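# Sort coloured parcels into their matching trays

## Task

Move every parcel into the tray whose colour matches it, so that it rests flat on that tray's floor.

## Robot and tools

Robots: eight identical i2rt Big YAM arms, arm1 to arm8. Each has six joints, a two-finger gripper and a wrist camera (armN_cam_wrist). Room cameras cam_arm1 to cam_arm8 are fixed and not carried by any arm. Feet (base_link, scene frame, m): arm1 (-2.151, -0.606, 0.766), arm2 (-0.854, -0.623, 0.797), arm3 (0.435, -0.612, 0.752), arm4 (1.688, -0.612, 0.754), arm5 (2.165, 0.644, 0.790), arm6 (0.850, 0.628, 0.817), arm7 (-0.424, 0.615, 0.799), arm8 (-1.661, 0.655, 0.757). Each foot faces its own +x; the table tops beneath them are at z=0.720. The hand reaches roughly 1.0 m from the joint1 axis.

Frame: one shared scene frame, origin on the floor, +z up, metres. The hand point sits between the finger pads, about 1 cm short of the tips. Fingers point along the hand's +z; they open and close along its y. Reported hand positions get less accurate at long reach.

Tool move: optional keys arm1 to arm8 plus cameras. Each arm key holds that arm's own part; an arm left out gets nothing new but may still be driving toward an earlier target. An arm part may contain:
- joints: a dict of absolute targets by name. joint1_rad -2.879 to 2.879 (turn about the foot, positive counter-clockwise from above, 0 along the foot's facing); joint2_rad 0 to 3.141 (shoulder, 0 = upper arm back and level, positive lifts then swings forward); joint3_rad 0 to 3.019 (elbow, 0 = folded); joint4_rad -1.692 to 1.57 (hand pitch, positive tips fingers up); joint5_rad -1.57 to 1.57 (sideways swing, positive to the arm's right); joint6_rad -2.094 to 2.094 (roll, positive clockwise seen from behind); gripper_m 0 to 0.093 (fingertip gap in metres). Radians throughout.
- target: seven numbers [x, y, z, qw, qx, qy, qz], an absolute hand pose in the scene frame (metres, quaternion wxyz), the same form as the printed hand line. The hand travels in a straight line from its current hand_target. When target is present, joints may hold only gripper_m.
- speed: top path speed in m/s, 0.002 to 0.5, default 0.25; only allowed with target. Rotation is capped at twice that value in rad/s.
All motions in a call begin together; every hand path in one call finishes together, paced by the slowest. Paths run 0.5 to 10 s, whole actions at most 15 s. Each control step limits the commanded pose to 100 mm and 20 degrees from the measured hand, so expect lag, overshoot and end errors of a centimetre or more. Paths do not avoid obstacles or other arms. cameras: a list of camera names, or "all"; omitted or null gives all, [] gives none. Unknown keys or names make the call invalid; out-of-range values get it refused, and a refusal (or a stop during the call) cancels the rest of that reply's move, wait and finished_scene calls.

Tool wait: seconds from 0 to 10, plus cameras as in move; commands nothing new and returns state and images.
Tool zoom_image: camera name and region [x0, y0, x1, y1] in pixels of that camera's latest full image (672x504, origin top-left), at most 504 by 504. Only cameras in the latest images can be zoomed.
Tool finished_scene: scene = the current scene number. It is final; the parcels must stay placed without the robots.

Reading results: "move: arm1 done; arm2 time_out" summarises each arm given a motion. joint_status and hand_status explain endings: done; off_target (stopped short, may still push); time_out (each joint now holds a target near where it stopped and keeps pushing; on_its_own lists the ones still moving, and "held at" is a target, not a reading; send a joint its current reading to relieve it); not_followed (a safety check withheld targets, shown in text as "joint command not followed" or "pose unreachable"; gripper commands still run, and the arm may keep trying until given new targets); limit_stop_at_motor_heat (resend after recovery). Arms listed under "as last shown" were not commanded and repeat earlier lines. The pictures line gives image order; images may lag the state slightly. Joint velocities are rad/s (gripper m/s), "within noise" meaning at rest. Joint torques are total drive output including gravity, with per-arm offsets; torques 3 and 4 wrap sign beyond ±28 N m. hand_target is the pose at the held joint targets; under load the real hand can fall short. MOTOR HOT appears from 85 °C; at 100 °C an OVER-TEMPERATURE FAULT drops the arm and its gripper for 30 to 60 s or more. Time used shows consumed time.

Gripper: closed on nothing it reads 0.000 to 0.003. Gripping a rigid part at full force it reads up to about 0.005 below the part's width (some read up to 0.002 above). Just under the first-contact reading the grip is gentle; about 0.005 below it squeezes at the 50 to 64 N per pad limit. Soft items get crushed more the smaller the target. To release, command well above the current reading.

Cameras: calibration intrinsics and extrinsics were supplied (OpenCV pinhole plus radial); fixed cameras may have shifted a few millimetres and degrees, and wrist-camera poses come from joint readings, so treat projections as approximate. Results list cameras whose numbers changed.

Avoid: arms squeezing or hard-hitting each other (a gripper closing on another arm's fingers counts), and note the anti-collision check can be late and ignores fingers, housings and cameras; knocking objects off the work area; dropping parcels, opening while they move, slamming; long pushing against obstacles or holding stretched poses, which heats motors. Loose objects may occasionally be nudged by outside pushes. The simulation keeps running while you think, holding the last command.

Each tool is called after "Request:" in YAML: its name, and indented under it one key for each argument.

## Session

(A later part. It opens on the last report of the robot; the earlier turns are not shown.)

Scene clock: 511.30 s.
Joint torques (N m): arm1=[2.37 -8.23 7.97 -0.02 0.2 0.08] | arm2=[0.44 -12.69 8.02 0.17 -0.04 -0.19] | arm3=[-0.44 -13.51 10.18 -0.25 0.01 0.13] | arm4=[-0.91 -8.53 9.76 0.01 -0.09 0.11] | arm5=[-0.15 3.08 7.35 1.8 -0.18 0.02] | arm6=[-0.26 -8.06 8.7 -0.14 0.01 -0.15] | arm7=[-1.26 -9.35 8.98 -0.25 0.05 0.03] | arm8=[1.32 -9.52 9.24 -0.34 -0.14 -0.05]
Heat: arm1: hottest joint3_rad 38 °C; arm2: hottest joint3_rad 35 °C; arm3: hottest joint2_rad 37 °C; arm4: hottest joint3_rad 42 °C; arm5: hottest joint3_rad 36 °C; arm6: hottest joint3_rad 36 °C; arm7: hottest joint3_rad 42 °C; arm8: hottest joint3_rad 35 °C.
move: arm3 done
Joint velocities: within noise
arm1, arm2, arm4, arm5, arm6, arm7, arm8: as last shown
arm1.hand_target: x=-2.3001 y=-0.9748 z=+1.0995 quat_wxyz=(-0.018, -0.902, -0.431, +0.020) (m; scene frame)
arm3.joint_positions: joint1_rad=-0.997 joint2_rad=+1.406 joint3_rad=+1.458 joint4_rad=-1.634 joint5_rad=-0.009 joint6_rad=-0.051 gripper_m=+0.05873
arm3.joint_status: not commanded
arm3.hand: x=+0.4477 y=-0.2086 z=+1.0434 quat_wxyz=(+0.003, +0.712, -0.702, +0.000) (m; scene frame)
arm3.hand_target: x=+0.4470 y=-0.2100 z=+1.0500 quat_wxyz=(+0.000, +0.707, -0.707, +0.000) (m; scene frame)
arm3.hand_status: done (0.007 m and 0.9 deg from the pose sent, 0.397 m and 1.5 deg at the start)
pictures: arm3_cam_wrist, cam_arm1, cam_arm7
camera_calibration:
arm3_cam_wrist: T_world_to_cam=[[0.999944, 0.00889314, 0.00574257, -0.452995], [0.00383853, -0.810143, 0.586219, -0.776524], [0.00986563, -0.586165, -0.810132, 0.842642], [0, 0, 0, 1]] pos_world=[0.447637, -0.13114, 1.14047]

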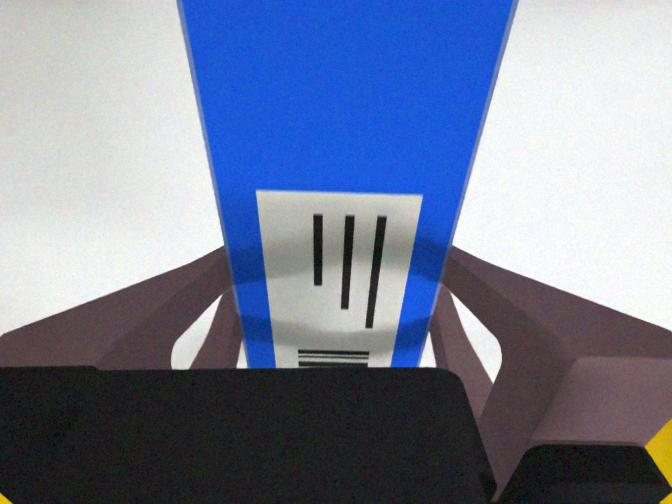

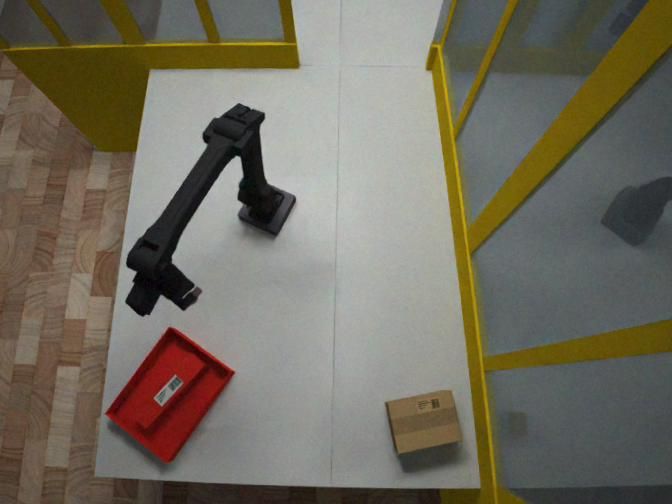

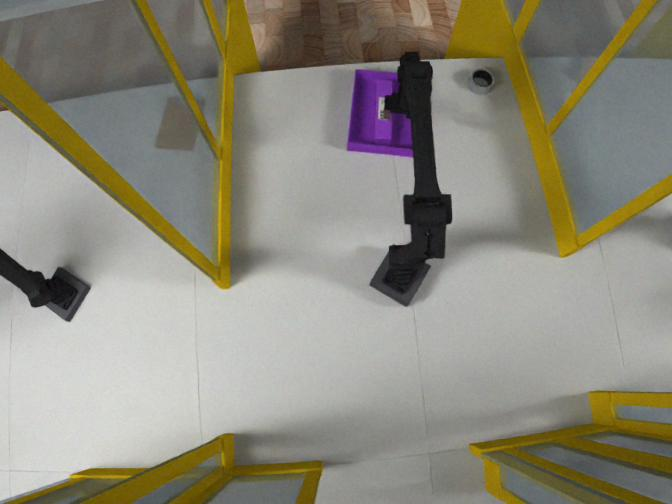

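Request:
move:
  arm3: {"joints":{"joint1_rad":2.11,"joint6_rad":-0.15}}
  arm6: {"joints":{"joint1_rad":-1.2,"joint6_rad":-0.24}}
  cameras: []

Request:
move:
  arm3: {"target":[0.385,-1.27,0.91,0,0.676,0.737,0],"speed":0.35}
  arm6: {"target":[0.70,0.03,0.86,0,0.707,0.707,0],"speed":0.35}
  cameras: ["arm3_cam_wrist","arm6_cam_wrist"]

Scene clock: 523.97 s.
Joint torques (N m): arm1=[2.2 -8.12 7.92 0.05 0.21 0.08] | arm2=[0.38 -12.69 8.02 0.17 -0.04 -0.19] | arm3=[0.26 -15.38 10.07 -0.29 -0.06 -0.2] | arm4=[-0.85 -8.53 9.74 0.01 -0.09 0.11] | arm5=[-0.38 3.14 7.42 1.84 -0.15 0.05] | arm6=[-1.14 -8.12 8.69 -0.14 0 -0.02] | arm7=[-1.03 -9.29 8.96 -0.25 0.06 0.05] | arm8=[1.32 -9.64 9.26 -0.36 -0.14 -0.04]
Heat: arm1: hottest joint3_rad 38 °C; arm2: hottest joint3_rad 35 °C; arm3: hottest joint2_rad 36 °C; arm4: hottest joint3_rad 42 °C; arm5: hottest joint3_rad 36 °C; arm6: hottest joint3_rad 36 °C; arm7: hottest joint3_rad 42 °C; arm8: hottest joint3_rad 35 °C.
move: arm3 done; arm6 done
Joint velocities: within noise
arm1, arm2, arm4, arm5, arm7, arm8: as last shown
arm3.joint_positions: joint1_rad=+2.101 joint2_rad=+1.428 joint3_rad=+1.458 joint4_rad=-1.635 joint5_rad=-0.007 joint6_rad=-0.135 gripper_m=+0.05892
arm3.joint_status: all done
arm3.hand: x=+0.4019 y=-1.0206 z=+1.0296 quat_wxyz=(-0.008, +0.687, +0.726, +0.020) (m; scene frame)
arm3.hand_target: x=+0.4054 y=-1.0161 z=+1.0449 quat_wxyz=(+0.000, +0.679, +0.734, +0.008) (m; scene frame)
arm3.hand_status: not commanded
arm6.joint_positions: joint1_rad=-1.194 joint2_rad=+1.391 joint3_rad=+1.424 joint4_rad=-1.597 joint5_rad=+0.000 joint6_rad=-0.247 gripper_m=+0.09191
arm6.joint_status: all done
arm6.hand: x=+0.7535 y=+0.2356 z=+1.0991 quat_wxyz=(-0.001, -0.705, -0.709, +0.003) (m; scene frame)
arm6.hand_target: x=+0.7515 y=+0.2377 z=+1.1000 quat_wxyz=(+0.000, -0.710, -0.705, +0.000) (m; scene frame)
arm6.hand_status: not commanded
pictures: none
No camera images: "cameras" was empty.

Scene clock: 525.97 s.
Joint torques (N m): arm1=[2.2 -8.06 7.91 -0.01 0.21 0.09] | arm2=[0.44 -12.63 8.01 0.17 -0.04 -0.19] | arm3=[0.09 -22.95 14.31 -0.39 0.02 -0.22] | arm4=[-0.91 -8.59 9.76 0.01 -0.09 0.11] | arm5=[-0.67 2.55 7.43 1.83 -0.21 0.06] | arm6=[-1.03 -15.03 11.7 0.16 0 -0.08] | arm7=[-1.03 -9.29 9.02 -0.27 0.05 0.03] | arm8=[1.55 -9.76 9.2 -0.32 -0.14 -0.05]
Heat: arm1: hottest joint3_rad 38 °C; arm2: hottest joint3_rad 35 °C; arm3: hottest joint2_rad 36 °C; arm4: hottest joint3_rad 42 °C; arm5: hottest joint3_rad 36 °C; arm6: hottest joint3_rad 36 °C; arm7: hottest joint3_rad 42 °C; arm8: hottest joint3_rad 35 °C.
move: arm3 off_target; arm6 off_target
Joint velocities: within noise
arm1, arm5, arm7: as last shown
arm2.joint_positions: joint1_rad=-0.503 joint2_rad=+1.404 joint3_rad=+1.494 joint4_rad=-1.648 joint5_rad=+0.000 joint6_rad=-0.505 gripper_m=+0.09194
arm2.joint_status: not commanded
arm2.hand: x=-1.0159 y=-0.2469 z=+1.1015 quat_wxyz=(-0.005, +0.946, -0.323, -0.005) (m; scene frame)
arm2.hand_target: x=-1.0157 y=-0.2498 z=+1.1000 quat_wxyz=(+0.000, +0.949, -0.316, +0.000) (m; scene frame)
arm2.hand_status: not commanded
arm3.joint_positions: joint1_rad=+2.101 joint2_rad=+2.106 joint3_rad=+2.018 joint4_rad=-1.519 joint5_rad=+0.002 joint6_rad=-0.143 gripper_m=+0.05892
arm3.joint_status: not commanded
arm3.hand: x=+0.3822 y=-1.2553 z=+0.8896 quat_wxyz=(-0.012, +0.684, +0.729, +0.018) (m; scene frame)
arm3.hand_target: x=+0.3852 y=-1.2689 z=+0.9103 quat_wxyz=(+0.000, +0.676, +0.737, -0.001) (m; scene frame)
arm3.hand_status: off_target (0.025 m and 2.8 deg from the pose sent, 0.277 m and 3.0 deg at the start)
arm4.joint_positions: joint1_rad=+0.811 joint2_rad=+1.370 joint3_rad=+1.574 joint4_rad=-1.686 joint5_rad=+0.014 joint6_rad=-0.356 gripper_m=+0.09191
arm4.joint_status: not commanded
arm4.hand: x=+1.6163 y=-0.2063 z=+1.0981 quat_wxyz=(-0.031, +0.871, -0.489, -0.026) (m; scene frame)
arm4.hand_target: x=+1.6213 y=-0.2074 z=+1.0933 quat_wxyz=(-0.023, +0.867, -0.498, -0.019) (m; scene frame)
arm4.hand_status: not commanded
arm6.joint_positions: joint1_rad=-1.194 joint2_rad=+2.059 joint3_rad=+1.632 joint4_rad=-1.191 joint5_rad=+0.000 joint6_rad=-0.247 gripper_m=+0.09191
arm6.joint_status: not commanded
arm6.hand: x=+0.7079 y=+0.0499 z=+0.8467 quat_wxyz=(+0.012, -0.705, -0.709, -0.020) (m; scene frame)
arm6.hand_target: x=+0.7002 y=+0.0311 z=+0.8604 quat_wxyz=(+0.000, -0.707, -0.707, +0.000) (m; scene frame)
arm6.hand_status: off_target (0.025 m and 2.7 deg from the pose sent, 0.320 m and 0.5 deg at the start)
arm8.joint_positions: joint1_rad=-0.496 joint2_rad=+1.370 joint3_rad=+1.571 joint4_rad=-1.672 joint5_rad=+0.001 joint6_rad=-0.183 gripper_m=+0.09194
arm8.joint_status: not commanded
arm8.hand: x=-2.0286 y=+0.4701 z=+1.1041 quat_wxyz=(-0.007, -0.946, -0.320, +0.049) (m; scene frame)
arm8.hand_target: x=-2.0284 y=+0.4721 z=+1.0990 quat_wxyz=(-0.006, -0.947, -0.319, +0.039) (m; scene frame)
arm8.hand_status: not commanded
pictures: arm3_cam_wrist, arm6_cam_wrist
camera_calibration:
arm3_cam_wrist: T_world_to_cam=[[-0.998303, -0.0582334, 0.000093498, 0.307241], [-0.0458178, 0.786449, 0.615953, 0.462559], [-0.0359426, 0.614903, -0.787783, 1.61045], [0, 0, 0, 1]] pos_world=[0.385797, -1.33616, 0.983741]
arm6_cam_wrist: T_world_to_cam=[[-0.999897, -0.0136991, -0.0042698, 0.710705], [-0.013451, 0.791239, 0.611359, -0.541728], [-0.00499662, 0.611353, -0.791342, 0.767347], [0, 0, 0, 1]] pos_world=[0.70718, -0.0307478, 0.941459]

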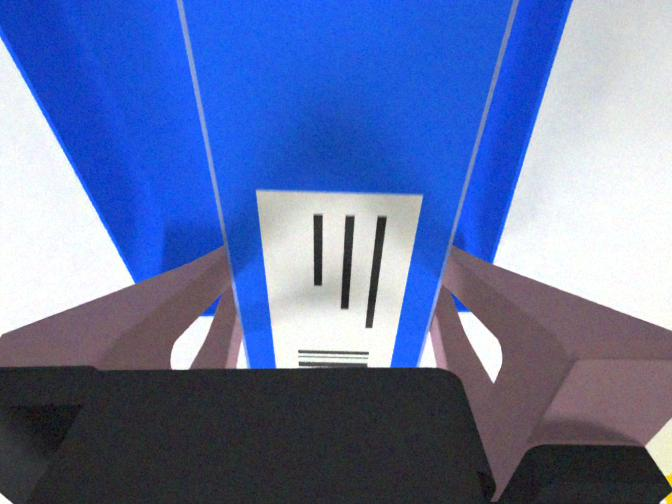

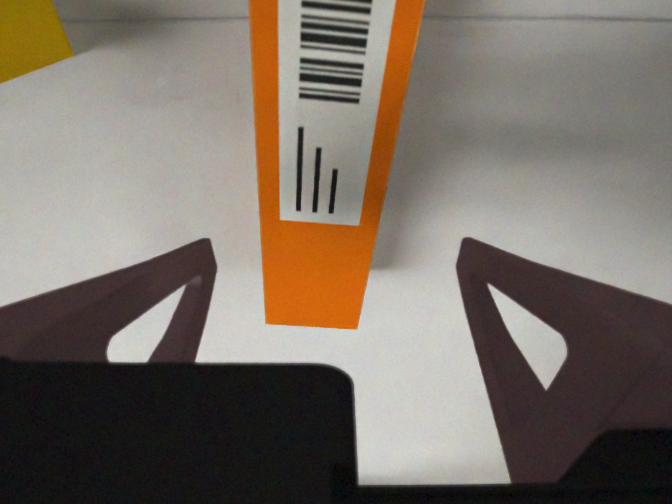

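Request:
move:
  arm3: {"target":[0.402,-1.285,0.80,0,0.676,0.737,0]}
  arm6: {"target":[0.711,0.006,0.82,0,0.707,0.707,0]}
  cameras: ["arm3_cam_wrist","arm6_cam_wrist"]

Scene clock: 555.07 s.
Joint torques (N m): arm1=[2.2 -8.29 7.94 0.08 0.18 0.08] | arm2=[0.44 -12.69 8.03 0.17 -0.04 -0.19] | arm3=[0.56 -25.58 10.06 0.51 -0.01 0.05] | arm4=[-0.85 -8.59 9.76 0.01 -0.09 0.11] | arm5=[-0.62 3.31 7.3 1.78 -0.21 0.03] | arm6=[0.09 -15.91 11.47 0.47 -0.03 0] | arm7=[-1.08 -9.29 8.95 -0.25 0.05 0.04] | arm8=[1.49 -9.58 9.2 -0.29 -0.13 -0.05]
Heat: arm1: hottest joint3_rad 37 °C; arm2: hottest joint3_rad 35 °C; arm3: hottest joint3_rad 37 °C; arm4: hottest joint3_rad 42 °C; arm5: hottest joint3_rad 36 °C; arm6: hottest joint3_rad 39 °C; arm7: hottest joint3_rad 42 °C; arm8: hottest joint3_rad 35 °C.
move: arm3 off_target; arm6 off_target
Joint velocities: within noise
arm1, arm2, arm4, arm5, arm7, arm8: as last shown
arm3.joint_positions: joint1_rad=+2.122 joint2_rad=+2.225 joint3_rad=+1.941 joint4_rad=-1.324 joint5_rad=+0.002 joint6_rad=-0.143 gripper_m=+0.05892
arm3.joint_status: not commanded
arm3.hand: x=+0.3952 y=-1.2744 z=+0.7843 quat_wxyz=(-0.012, +0.677, +0.736, +0.018) (m; scene frame)
arm3.hand_target: x=+0.4021 y=-1.2846 z=+0.8000 quat_wxyz=(+0.000, +0.676, +0.737, +0.000) (m; scene frame)
arm3.hand_status: off_target (0.020 m and 2.5 deg from the pose sent, 0.096 m and 2.9 deg at the start)
arm6.joint_positions: joint1_rad=-1.182 joint2_rad=+2.154 joint3_rad=+1.682 joint4_rad=-1.154 joint5_rad=+0.000 joint6_rad=-0.229 gripper_m=+0.09191
arm6.joint_status: not commanded
arm6.hand: x=+0.7107 y=+0.0307 z=+0.8071 quat_wxyz=(+0.015, -0.707, -0.707, -0.023) (m; scene frame)
arm6.hand_target: x=+0.7114 y=+0.0072 z=+0.8206 quat_wxyz=(+0.000, -0.707, -0.707, +0.000) (m; scene frame)
arm6.hand_status: off_target (0.028 m and 3.2 deg from the pose sent, 0.051 m and 2.7 deg at the start)
pictures: arm3_cam_wrist, arm6_cam_wrist
camera_calibration:
arm3_cam_wrist: T_world_to_cam=[[-0.996861, -0.079176, 0.0000009803, 0.291948], [-0.0623577, 0.785118, 0.616199, 0.547784], [-0.0487889, 0.614264, -0.787591, 1.5438], [0, 0, 0, 1]] pos_world=[0.400511, -1.35526, 0.87834]
arm6_cam_wrist: T_world_to_cam=[[-0.999958, -0.00717846, -0.00561327, 0.713941], [-0.00911253, 0.785695, 0.618547, -0.510991], [-0.0000299038, 0.618573, -0.785727, 0.739539], [0, 0, 0, 1]] pos_world=[0.709277, -0.050851, 0.901156]

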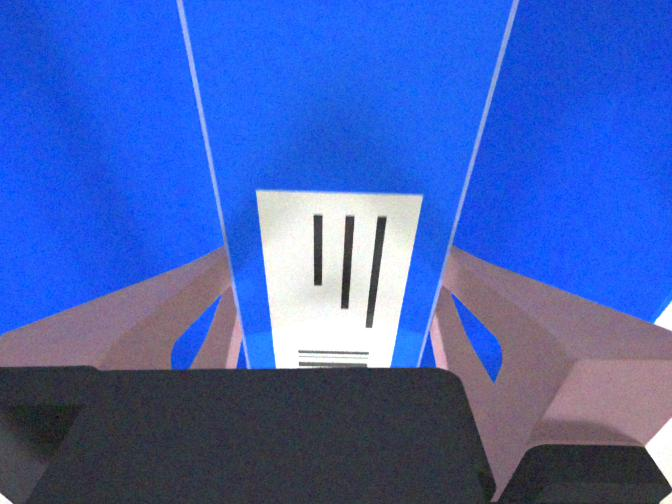

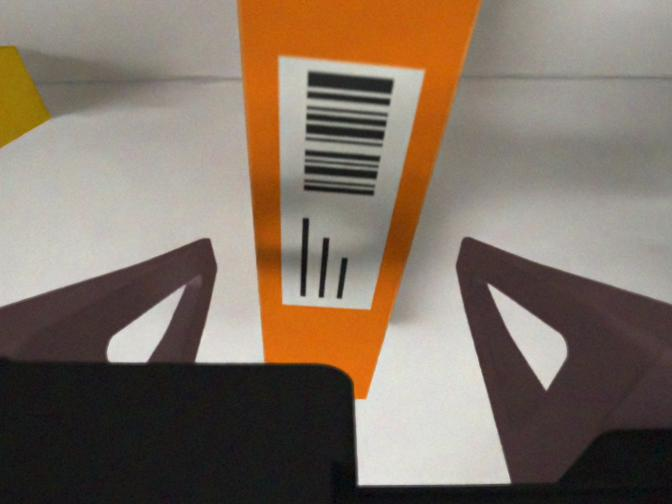

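Request:
move:
  arm3: {"target":[0.400,-1.280,0.766,0,0.676,0.737,0]}
  arm6: {"target":[0.713,0.006,0.768,0,0.707,0.707,0]}
  cameras: ["arm3_cam_wrist"]

Request:
move:
  arm6: {"joints":{"gripper_m":0.05}}
  cameras: ["arm6_cam_wrist","cam_arm3"]

Scene clock: 561.87 s.
Joint torques (N m): arm1=[2.67 -8.06 7.99 -0.01 0.2 0.06] | arm2=[0.44 -12.69 8.02 0.17 -0.04 -0.19] | arm3=[0.26 -23.88 8.09 0.73 -0.01 0.02] | arm4=[-0.91 -8.53 9.76 0.01 -0.09 0.11] | arm5=[-0.44 2.37 7.43 1.83 -0.15 0.04] | arm6=[0.21 -16.44 8.59 0.53 -0.01 0] | arm7=[-1.08 -9.29 8.95 -0.23 0.06 0.04] | arm8=[1.38 -9.64 9.21 -0.32 -0.14 -0.05]
Heat: arm1: hottest joint3_rad 37 °C; arm2: hottest joint3_rad 35 °C; arm3: hottest joint2_rad 37 °C; arm4: hottest joint3_rad 42 °C; arm5: hottest joint3_rad 36 °C; arm6: hottest joint3_rad 39 °C; arm7: hottest joint3_rad 42 °C; arm8: hottest joint3_rad 35 °C.
move: arm3 done; arm6 off_target
Joint velocities: within noise
arm1, arm2, arm4, arm5, arm7, arm8: as last shown
arm3.joint_positions: joint1_rad=+2.122 joint2_rad=+2.225 joint3_rad=+1.900 joint4_rad=-1.249 joint5_rad=+0.002 joint6_rad=-0.143 gripper_m=+0.05892
arm3.joint_status: not commanded
arm3.hand: x=+0.3950 y=-1.2781 z=+0.7692 quat_wxyz=(-0.002, +0.677, +0.736, +0.005) (m; scene frame)
arm3.hand_target: x=+0.4000 y=-1.2799 z=+0.7660 quat_wxyz=(+0.000, +0.676, +0.737, +0.000) (m; scene frame)
arm3.hand_status: done (0.006 m and 0.6 deg from the pose sent, 0.020 m and 2.5 deg at the start)
arm6.joint_positions: joint1_rad=-1.180 joint2_rad=+2.224 joint3_rad=+1.682 joint4_rad=-1.056 joint5_rad=+0.000 joint6_rad=-0.226 gripper_m=+0.09191
arm6.joint_status: not commanded
arm6.hand: x=+0.7089 y=+0.0179 z=+0.7643 quat_wxyz=(+0.007, -0.707, -0.707, -0.011) (m; scene frame)
arm6.hand_target: x=+0.7130 y=+0.0063 z=+0.7682 quat_wxyz=(+0.000, -0.707, -0.707, +0.000) (m; scene frame)
arm6.hand_status: off_target (0.013 m and 1.5 deg from the pose sent, 0.046 m and 3.2 deg at the start)
pictures: arm3_cam_wrist
camera_calibration:
arm3_cam_wrist: T_world_to_cam=[[-0.996869, -0.0788996, 0.00510855, 0.28787], [-0.0607585, 0.805804, 0.589058, 0.606639], [-0.0505929, 0.586903, -0.808075, 1.51568], [0, 0, 0, 1]] pos_world=[0.40051, -1.35567, 0.865964]

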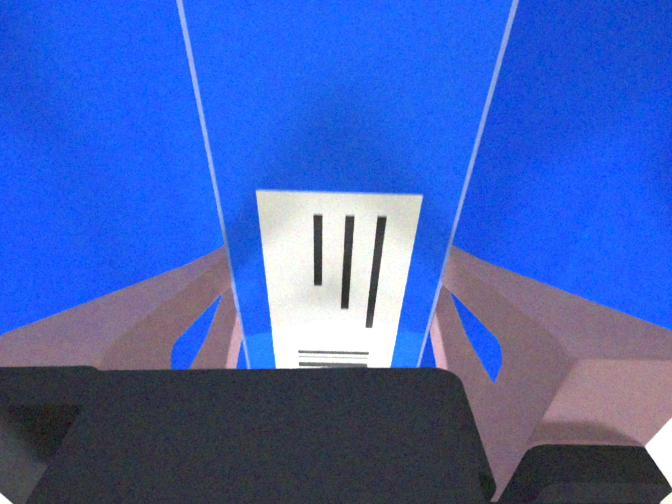

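Scene clock: 562.47 s.
Joint torques (N m): arm1=[2.14 -8.35 7.95 0.01 0.21 0.11] | arm2=[0.44 -12.69 8.02 0.17 -0.04 -0.19] | arm3=[0.32 -24 8.09 0.7 -0.01 0.02] | arm4=[-0.91 -8.53 9.76 0.01 -0.09 0.11] | arm5=[-0.03 2.9 7.51 1.81 -0.17 0.05] | arm6=[0.21 -16.5 8.53 0.53 -0.01 -0.01] | arm7=[-1.03 -9.23 9.02 -0.25 0.05 0.02] | arm8=[1.38 -9.58 9.18 -0.35 -0.14 -0.05]
Heat: arm1: hottest joint3_rad 36 °C; arm2: hottest joint3_rad 35 °C; arm3: hottest joint2_rad 37 °C; arm4: hottest joint3_rad 42 °C; arm5: hottest joint3_rad 36 °C; arm6: hottest joint3_rad 39 °C; arm7: hottest joint3_rad 42 °C; arm8: hottest joint3_rad 35 °C.
move: arm6 off_target
Joint velocities: within noise
arm1, arm2, arm3, arm4, arm5, arm7, arm8: as last shown
arm6.joint_positions: joint1_rad=-1.179 joint2_rad=+2.224 joint3_rad=+1.682 joint4_rad=-1.056 joint5_rad=+0.000 joint6_rad=-0.225 gripper_m=+0.06050
arm6.joint_status: gripper_m off_target (ended at +0.06053, target +0.05000)
arm6.hand: x=+0.7092 y=+0.0177 z=+0.7643 quat_wxyz=(+0.007, -0.708, -0.706, -0.011) (m; scene frame)
arm6.hand_target: x=+0.7132 y=+0.0062 z=+0.7682 quat_wxyz=(+0.000, -0.707, -0.707, +0.000) (m; scene frame)
arm6.hand_status: not commanded
pictures: arm6_cam_wrist, cam_arm3
camera_calibration:
arm6_cam_wrist: T_world_to_cam=[[-0.999985, -0.00537257, 0.000957407, 0.707118], [-0.00374305, 0.80291, 0.596088, -0.461238], [-0.00397124, 0.596076, -0.802918, 0.730216], [0, 0, 0, 1]] pos_world=[0.708281, -0.0611315, 0.860565]

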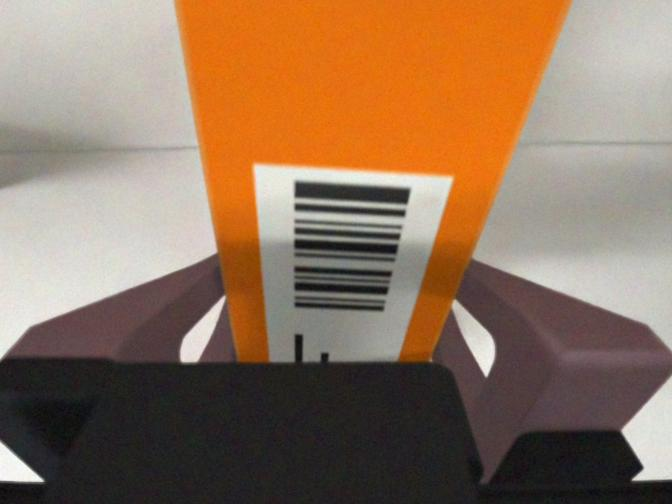

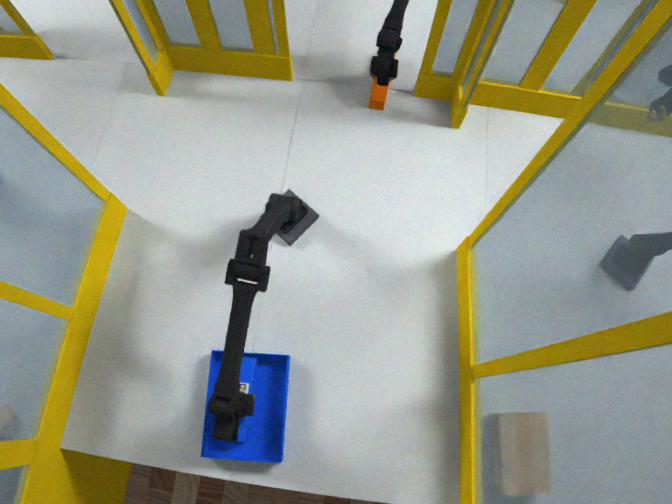

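Request:
move:
  arm3: {"joints":{"gripper_m":0.092}}
  arm6: {"target":[0.753,0.240,1.05,0,0.707,0.707,0],"speed":0.35}
  cameras: []

Request:
move:
  arm6: {"joints":{"joint1_rad":0.19,"joint6_rad":-0.43}}
  cameras: []

Request:
move:
  arm3: {"target":[0.40,-1.28,0.92,0,0.676,0.737,0]}
  arm6: {"target":[1.515,0.33,0.86,0,0,1,0],"speed":0.35}
  cameras: ["arm6_cam_wrist"]

Request:
move:
  arm3: {"target":[0.405,-1.02,1.08,0,0.676,0.737,0]}
  arm6: {"target":[1.505,0.33,0.782,0,0,1,0]}
  cameras: ["cam_arm3","arm6_cam_wrist"]

Scene clock: 575.17 s.
Joint torques (N m): arm1=[2.37 -7.71 7.98 0.02 0.2 0.07] | arm2=[0.44 -12.69 8.02 0.17 -0.04 -0.19] | arm3=[0.21 -24 8.79 0.59 0 0.02] | arm4=[-0.85 -8.53 9.76 0.01 -0.09 0.11] | arm5=[-0.09 2.9 7.49 1.76 -0.2 0.04] | arm6=[-1.55 -8.53 9.28 -0.17 0.01 -0.18] | arm7=[-1.03 -9.35 8.98 -0.25 0.06 0.04] | arm8=[1.44 -9.7 9.32 -0.35 -0.12 -0.06]
Heat: arm1: hottest joint3_rad 36 °C; arm2: hottest joint3_rad 35 °C; arm3: hottest joint2_rad 38 °C; arm4: hottest joint3_rad 42 °C; arm5: hottest joint3_rad 36 °C; arm6: hottest joint3_rad 38 °C; arm7: hottest joint3_rad 42 °C; arm8: hottest joint3_rad 35 °C.
move: arm3 done; arm6 done
Joint velocities: within noise
arm1, arm2, arm4, arm7, arm8: as last shown
arm3.joint_positions: joint1_rad=+2.122 joint2_rad=+2.225 joint3_rad=+1.892 joint4_rad=-1.245 joint5_rad=+0.002 joint6_rad=-0.143 gripper_m=+0.09197
arm3.joint_status: all done
arm3.hand: x=+0.3952 y=-1.2758 z=+0.7662 quat_wxyz=(-0.003, +0.677, +0.736, +0.006) (m; scene frame)
arm3.hand_target: x=+0.4000 y=-1.2799 z=+0.7659 quat_wxyz=(+0.000, +0.676, +0.737, +0.000) (m; scene frame)
arm3.hand_status: not commanded
arm5.joint_positions: joint1_rad=+0.693 joint2_rad=+0.625 joint3_rad=+1.427 joint4_rad=-1.371 joint5_rad=+0.001 joint6_rad=-0.010 gripper_m=+0.09397
arm5.joint_status: not commanded
arm5.hand: x=+1.9560 y=+0.5462 z=+1.3379 quat_wxyz=(+0.098, +0.857, +0.193, -0.467) (m; scene frame)
arm5.hand_target: x=+1.9588 y=+0.5455 z=+1.3504 quat_wxyz=(+0.105, +0.851, +0.191, -0.479) (m; scene frame)
arm5.hand_status: not commanded
arm6.joint_positions: joint1_rad=-1.186 joint2_rad=+1.395 joint3_rad=+1.282 joint4_rad=-1.465 joint5_rad=+0.000 joint6_rad=-0.236 gripper_m=+0.06051
arm6.joint_status: not commanded
arm6.hand: x=+0.7575 y=+0.2393 z=+1.0435 quat_wxyz=(+0.002, -0.706, -0.708, -0.003) (m; scene frame)
arm6.hand_target: x=+0.7531 y=+0.2401 z=+1.0499 quat_wxyz=(+0.000, -0.707, -0.707, +0.000) (m; scene frame)
arm6.hand_status: done (0.008 m and 0.4 deg from the pose sent, 0.365 m and 1.5 deg at the start)
pictures: none
No camera images: "cameras" was empty.

Scene clock: 576.97 s.
Joint torques (N m): arm1=[2.02 -8.18 7.99 -0.01 0.22 0.09] | arm2=[0.38 -12.69 8.02 0.17 -0.04 -0.19] | arm3=[0.21 -23.88 8.77 0.58 -0.01 0.01] | arm4=[-0.85 -8.59 9.76 0.02 -0.09 0.11] | arm5=[-0.38 2.9 7.49 1.72 -0.15 0.03] | arm6=[-0.15 -8.53 9.25 -0.17 0.04 -0.16] | arm7=[-1.14 -9.29 9.01 -0.27 0.06 0.03] | arm8=[1.44 -9.64 9.18 -0.42 -0.12 -0.07]
Heat: arm1: hottest joint3_rad 36 °C; arm2: hottest joint3_rad 35 °C; arm3: hottest joint2_rad 38 °C; arm4: hottest joint3_rad 42 °C; arm5: hottest joint3_rad 36 °C; arm6: hottest joint3_rad 38 °C; arm7: hottest joint3_rad 42 °C; arm8: hottest joint3_rad 35 °C.
move: arm6 done
Joint velocities: arm1=[0.005 -0.044 -0.002 -0.027 -0.051 -0.037 -0.001] | arm2=[within noise] | arm3=[within noise] | arm4=[within noise] | arm5=[within noise] | arm6=[within noise] | arm7=[within noise] | arm8=[within noise]
arm1.joint_positions: joint1_rad=-1.533 joint2_rad=+1.356 joint3_rad=+1.536 joint4_rad=-1.675 joint5_rad=+0.005 joint6_rad=+0.298 gripper_m=+0.09189
arm1.joint_status: not commanded
arm1.hand: x=-2.3050 y=-0.9745 z=+1.1077 quat_wxyz=(-0.029, -0.903, -0.428, +0.031) (m; scene frame)
arm1.hand_target: x=-2.3001 y=-0.9748 z=+1.0995 quat_wxyz=(-0.018, -0.902, -0.431, +0.020) (m; scene frame)
arm1.hand_status: not commanded
arm2, arm3, arm4, arm5, arm8: as last shown
arm6.joint_positions: joint1_rad=+0.185 joint2_rad=+1.395 joint3_rad=+1.282 joint4_rad=-1.465 joint5_rad=-0.001 joint6_rad=-0.423 gripper_m=+0.06065
arm6.joint_status: all done
arm6.hand: x=+1.2133 y=+0.4601 z=+1.0434 quat_wxyz=(+0.003, -0.005, -1.000, -0.002) (m; scene frame)
arm6.hand_target: x=+1.2144 y=+0.4618 z=+1.0498 quat_wxyz=(+0.000, +0.001, -1.000, +0.000) (m; scene frame)
arm6.hand_status: not commanded
arm7.joint_positions: joint1_rad=+2.157 joint2_rad=+1.386 joint3_rad=+1.480 joint4_rad=-1.642 joint5_rad=-0.002 joint6_rad=+0.120 gripper_m=+0.09195
arm7.joint_status: not commanded
arm7.hand: x=-0.4019 y=+1.0183 z=+1.1055 quat_wxyz=(-0.008, +0.643, -0.766, -0.010) (m; scene frame)
arm7.hand_target: x=-0.3981 y=+1.0131 z=+1.1001 quat_wxyz=(+0.000, +0.643, -0.766, +0.000) (m; scene frame)
arm7.hand_status: not commanded
pictures: none
No camera images: "cameras" was empty.

Scene clock: 579.30 s.
Joint torques (N m): arm1=[2.43 -8.23 7.94 -0.02 0.2 0.04] | arm2=[0.44 -12.69 8.02 0.17 -0.04 -0.19] | arm3=[0.32 -25.23 14.15 -0.35 -0.03 0.03] | arm4=[-0.91 -8.53 9.76 0.01 -0.09 0.11] | arm5=[-0.67 3.08 7.47 1.85 -0.2 0.09] | arm6=[0.09 -18.9 13.07 -0.24 0.03 -0.08] | arm7=[-1.03 -9.23 8.96 -0.27 0.05 0.03] | arm8=[1.49 -9.64 9.26 -0.38 -0.13 -0.05]
Heat: arm1: hottest joint3_rad 36 °C; arm2: hottest joint3_rad 35 °C; arm3: hottest joint2_rad 38 °C; arm4: hottest joint3_rad 42 °C; arm5: hottest joint3_rad 36 °C; arm6: hottest joint3_rad 38 °C; arm7: hottest joint3_rad 42 °C; arm8: hottest joint3_rad 35 °C.
move: arm3 off_target; arm6 off_target
Joint velocities: within noise
arm1, arm2, arm4, arm5, arm7, arm8: as last shown
arm1.joint_positions: joint1_rad=-1.533 joint2_rad=+1.356 joint3_rad=+1.536 joint4_rad=-1.675 joint5_rad=+0.005 joint6_rad=+0.299 gripper_m=+0.09189
arm1.hand: x=-2.3050 y=-0.9745 z=+1.1077 quat_wxyz=(-0.029, -0.903, -0.428, +0.030) (m; scene frame)
arm3.joint_positions: joint1_rad=+2.122 joint2_rad=+2.157 joint3_rad=+2.094 joint4_rad=-1.566 joint5_rad=+0.002 joint6_rad=-0.143 gripper_m=+0.09197
arm3.joint_status: not commanded
arm3.hand: x=+0.3951 y=-1.2662 z=+0.8866 quat_wxyz=(-0.019, +0.676, +0.736, +0.026) (m; scene frame)
arm3.hand_target: x=+0.4001 y=-1.2782 z=+0.9201 quat_wxyz=(+0.001, +0.676, +0.737, +0.000) (m; scene frame)
arm3.hand_status: off_target (0.036 m and 3.7 deg from the pose sent, 0.154 m and 0.8 deg at the start)
arm6.joint_positions: joint1_rad=+0.188 joint2_rad=+2.394 joint3_rad=+2.225 joint4_rad=-1.440 joint5_rad=-0.001 joint6_rad=-0.423 gripper_m=+0.06065
arm6.joint_status: not commanded
arm6.hand: x=+1.4983 y=+0.3307 z=+0.8455 quat_wxyz=(+0.017, -0.004, -1.000, -0.008) (m; scene frame)
arm6.hand_target: x=+1.5141 y=+0.3305 z=+0.8604 quat_wxyz=(-0.001, +0.000, -1.000, +0.000) (m; scene frame)
arm6.hand_status: off_target (0.022 m and 2.2 deg from the pose sent, 0.376 m and 0.7 deg at the start)
pictures: arm6_cam_wrist
camera_calibration:
arm6_cam_wrist: T_world_to_cam=[[-0.000452716, -0.999955, -0.00948284, 0.337997], [-0.798165, -0.0053515, 0.602415, 0.694242], [-0.602438, 0.00784159, -0.798127, 1.6992], [0, 0, 0, 1]] pos_world=[1.57793, 0.328373, 0.941159]

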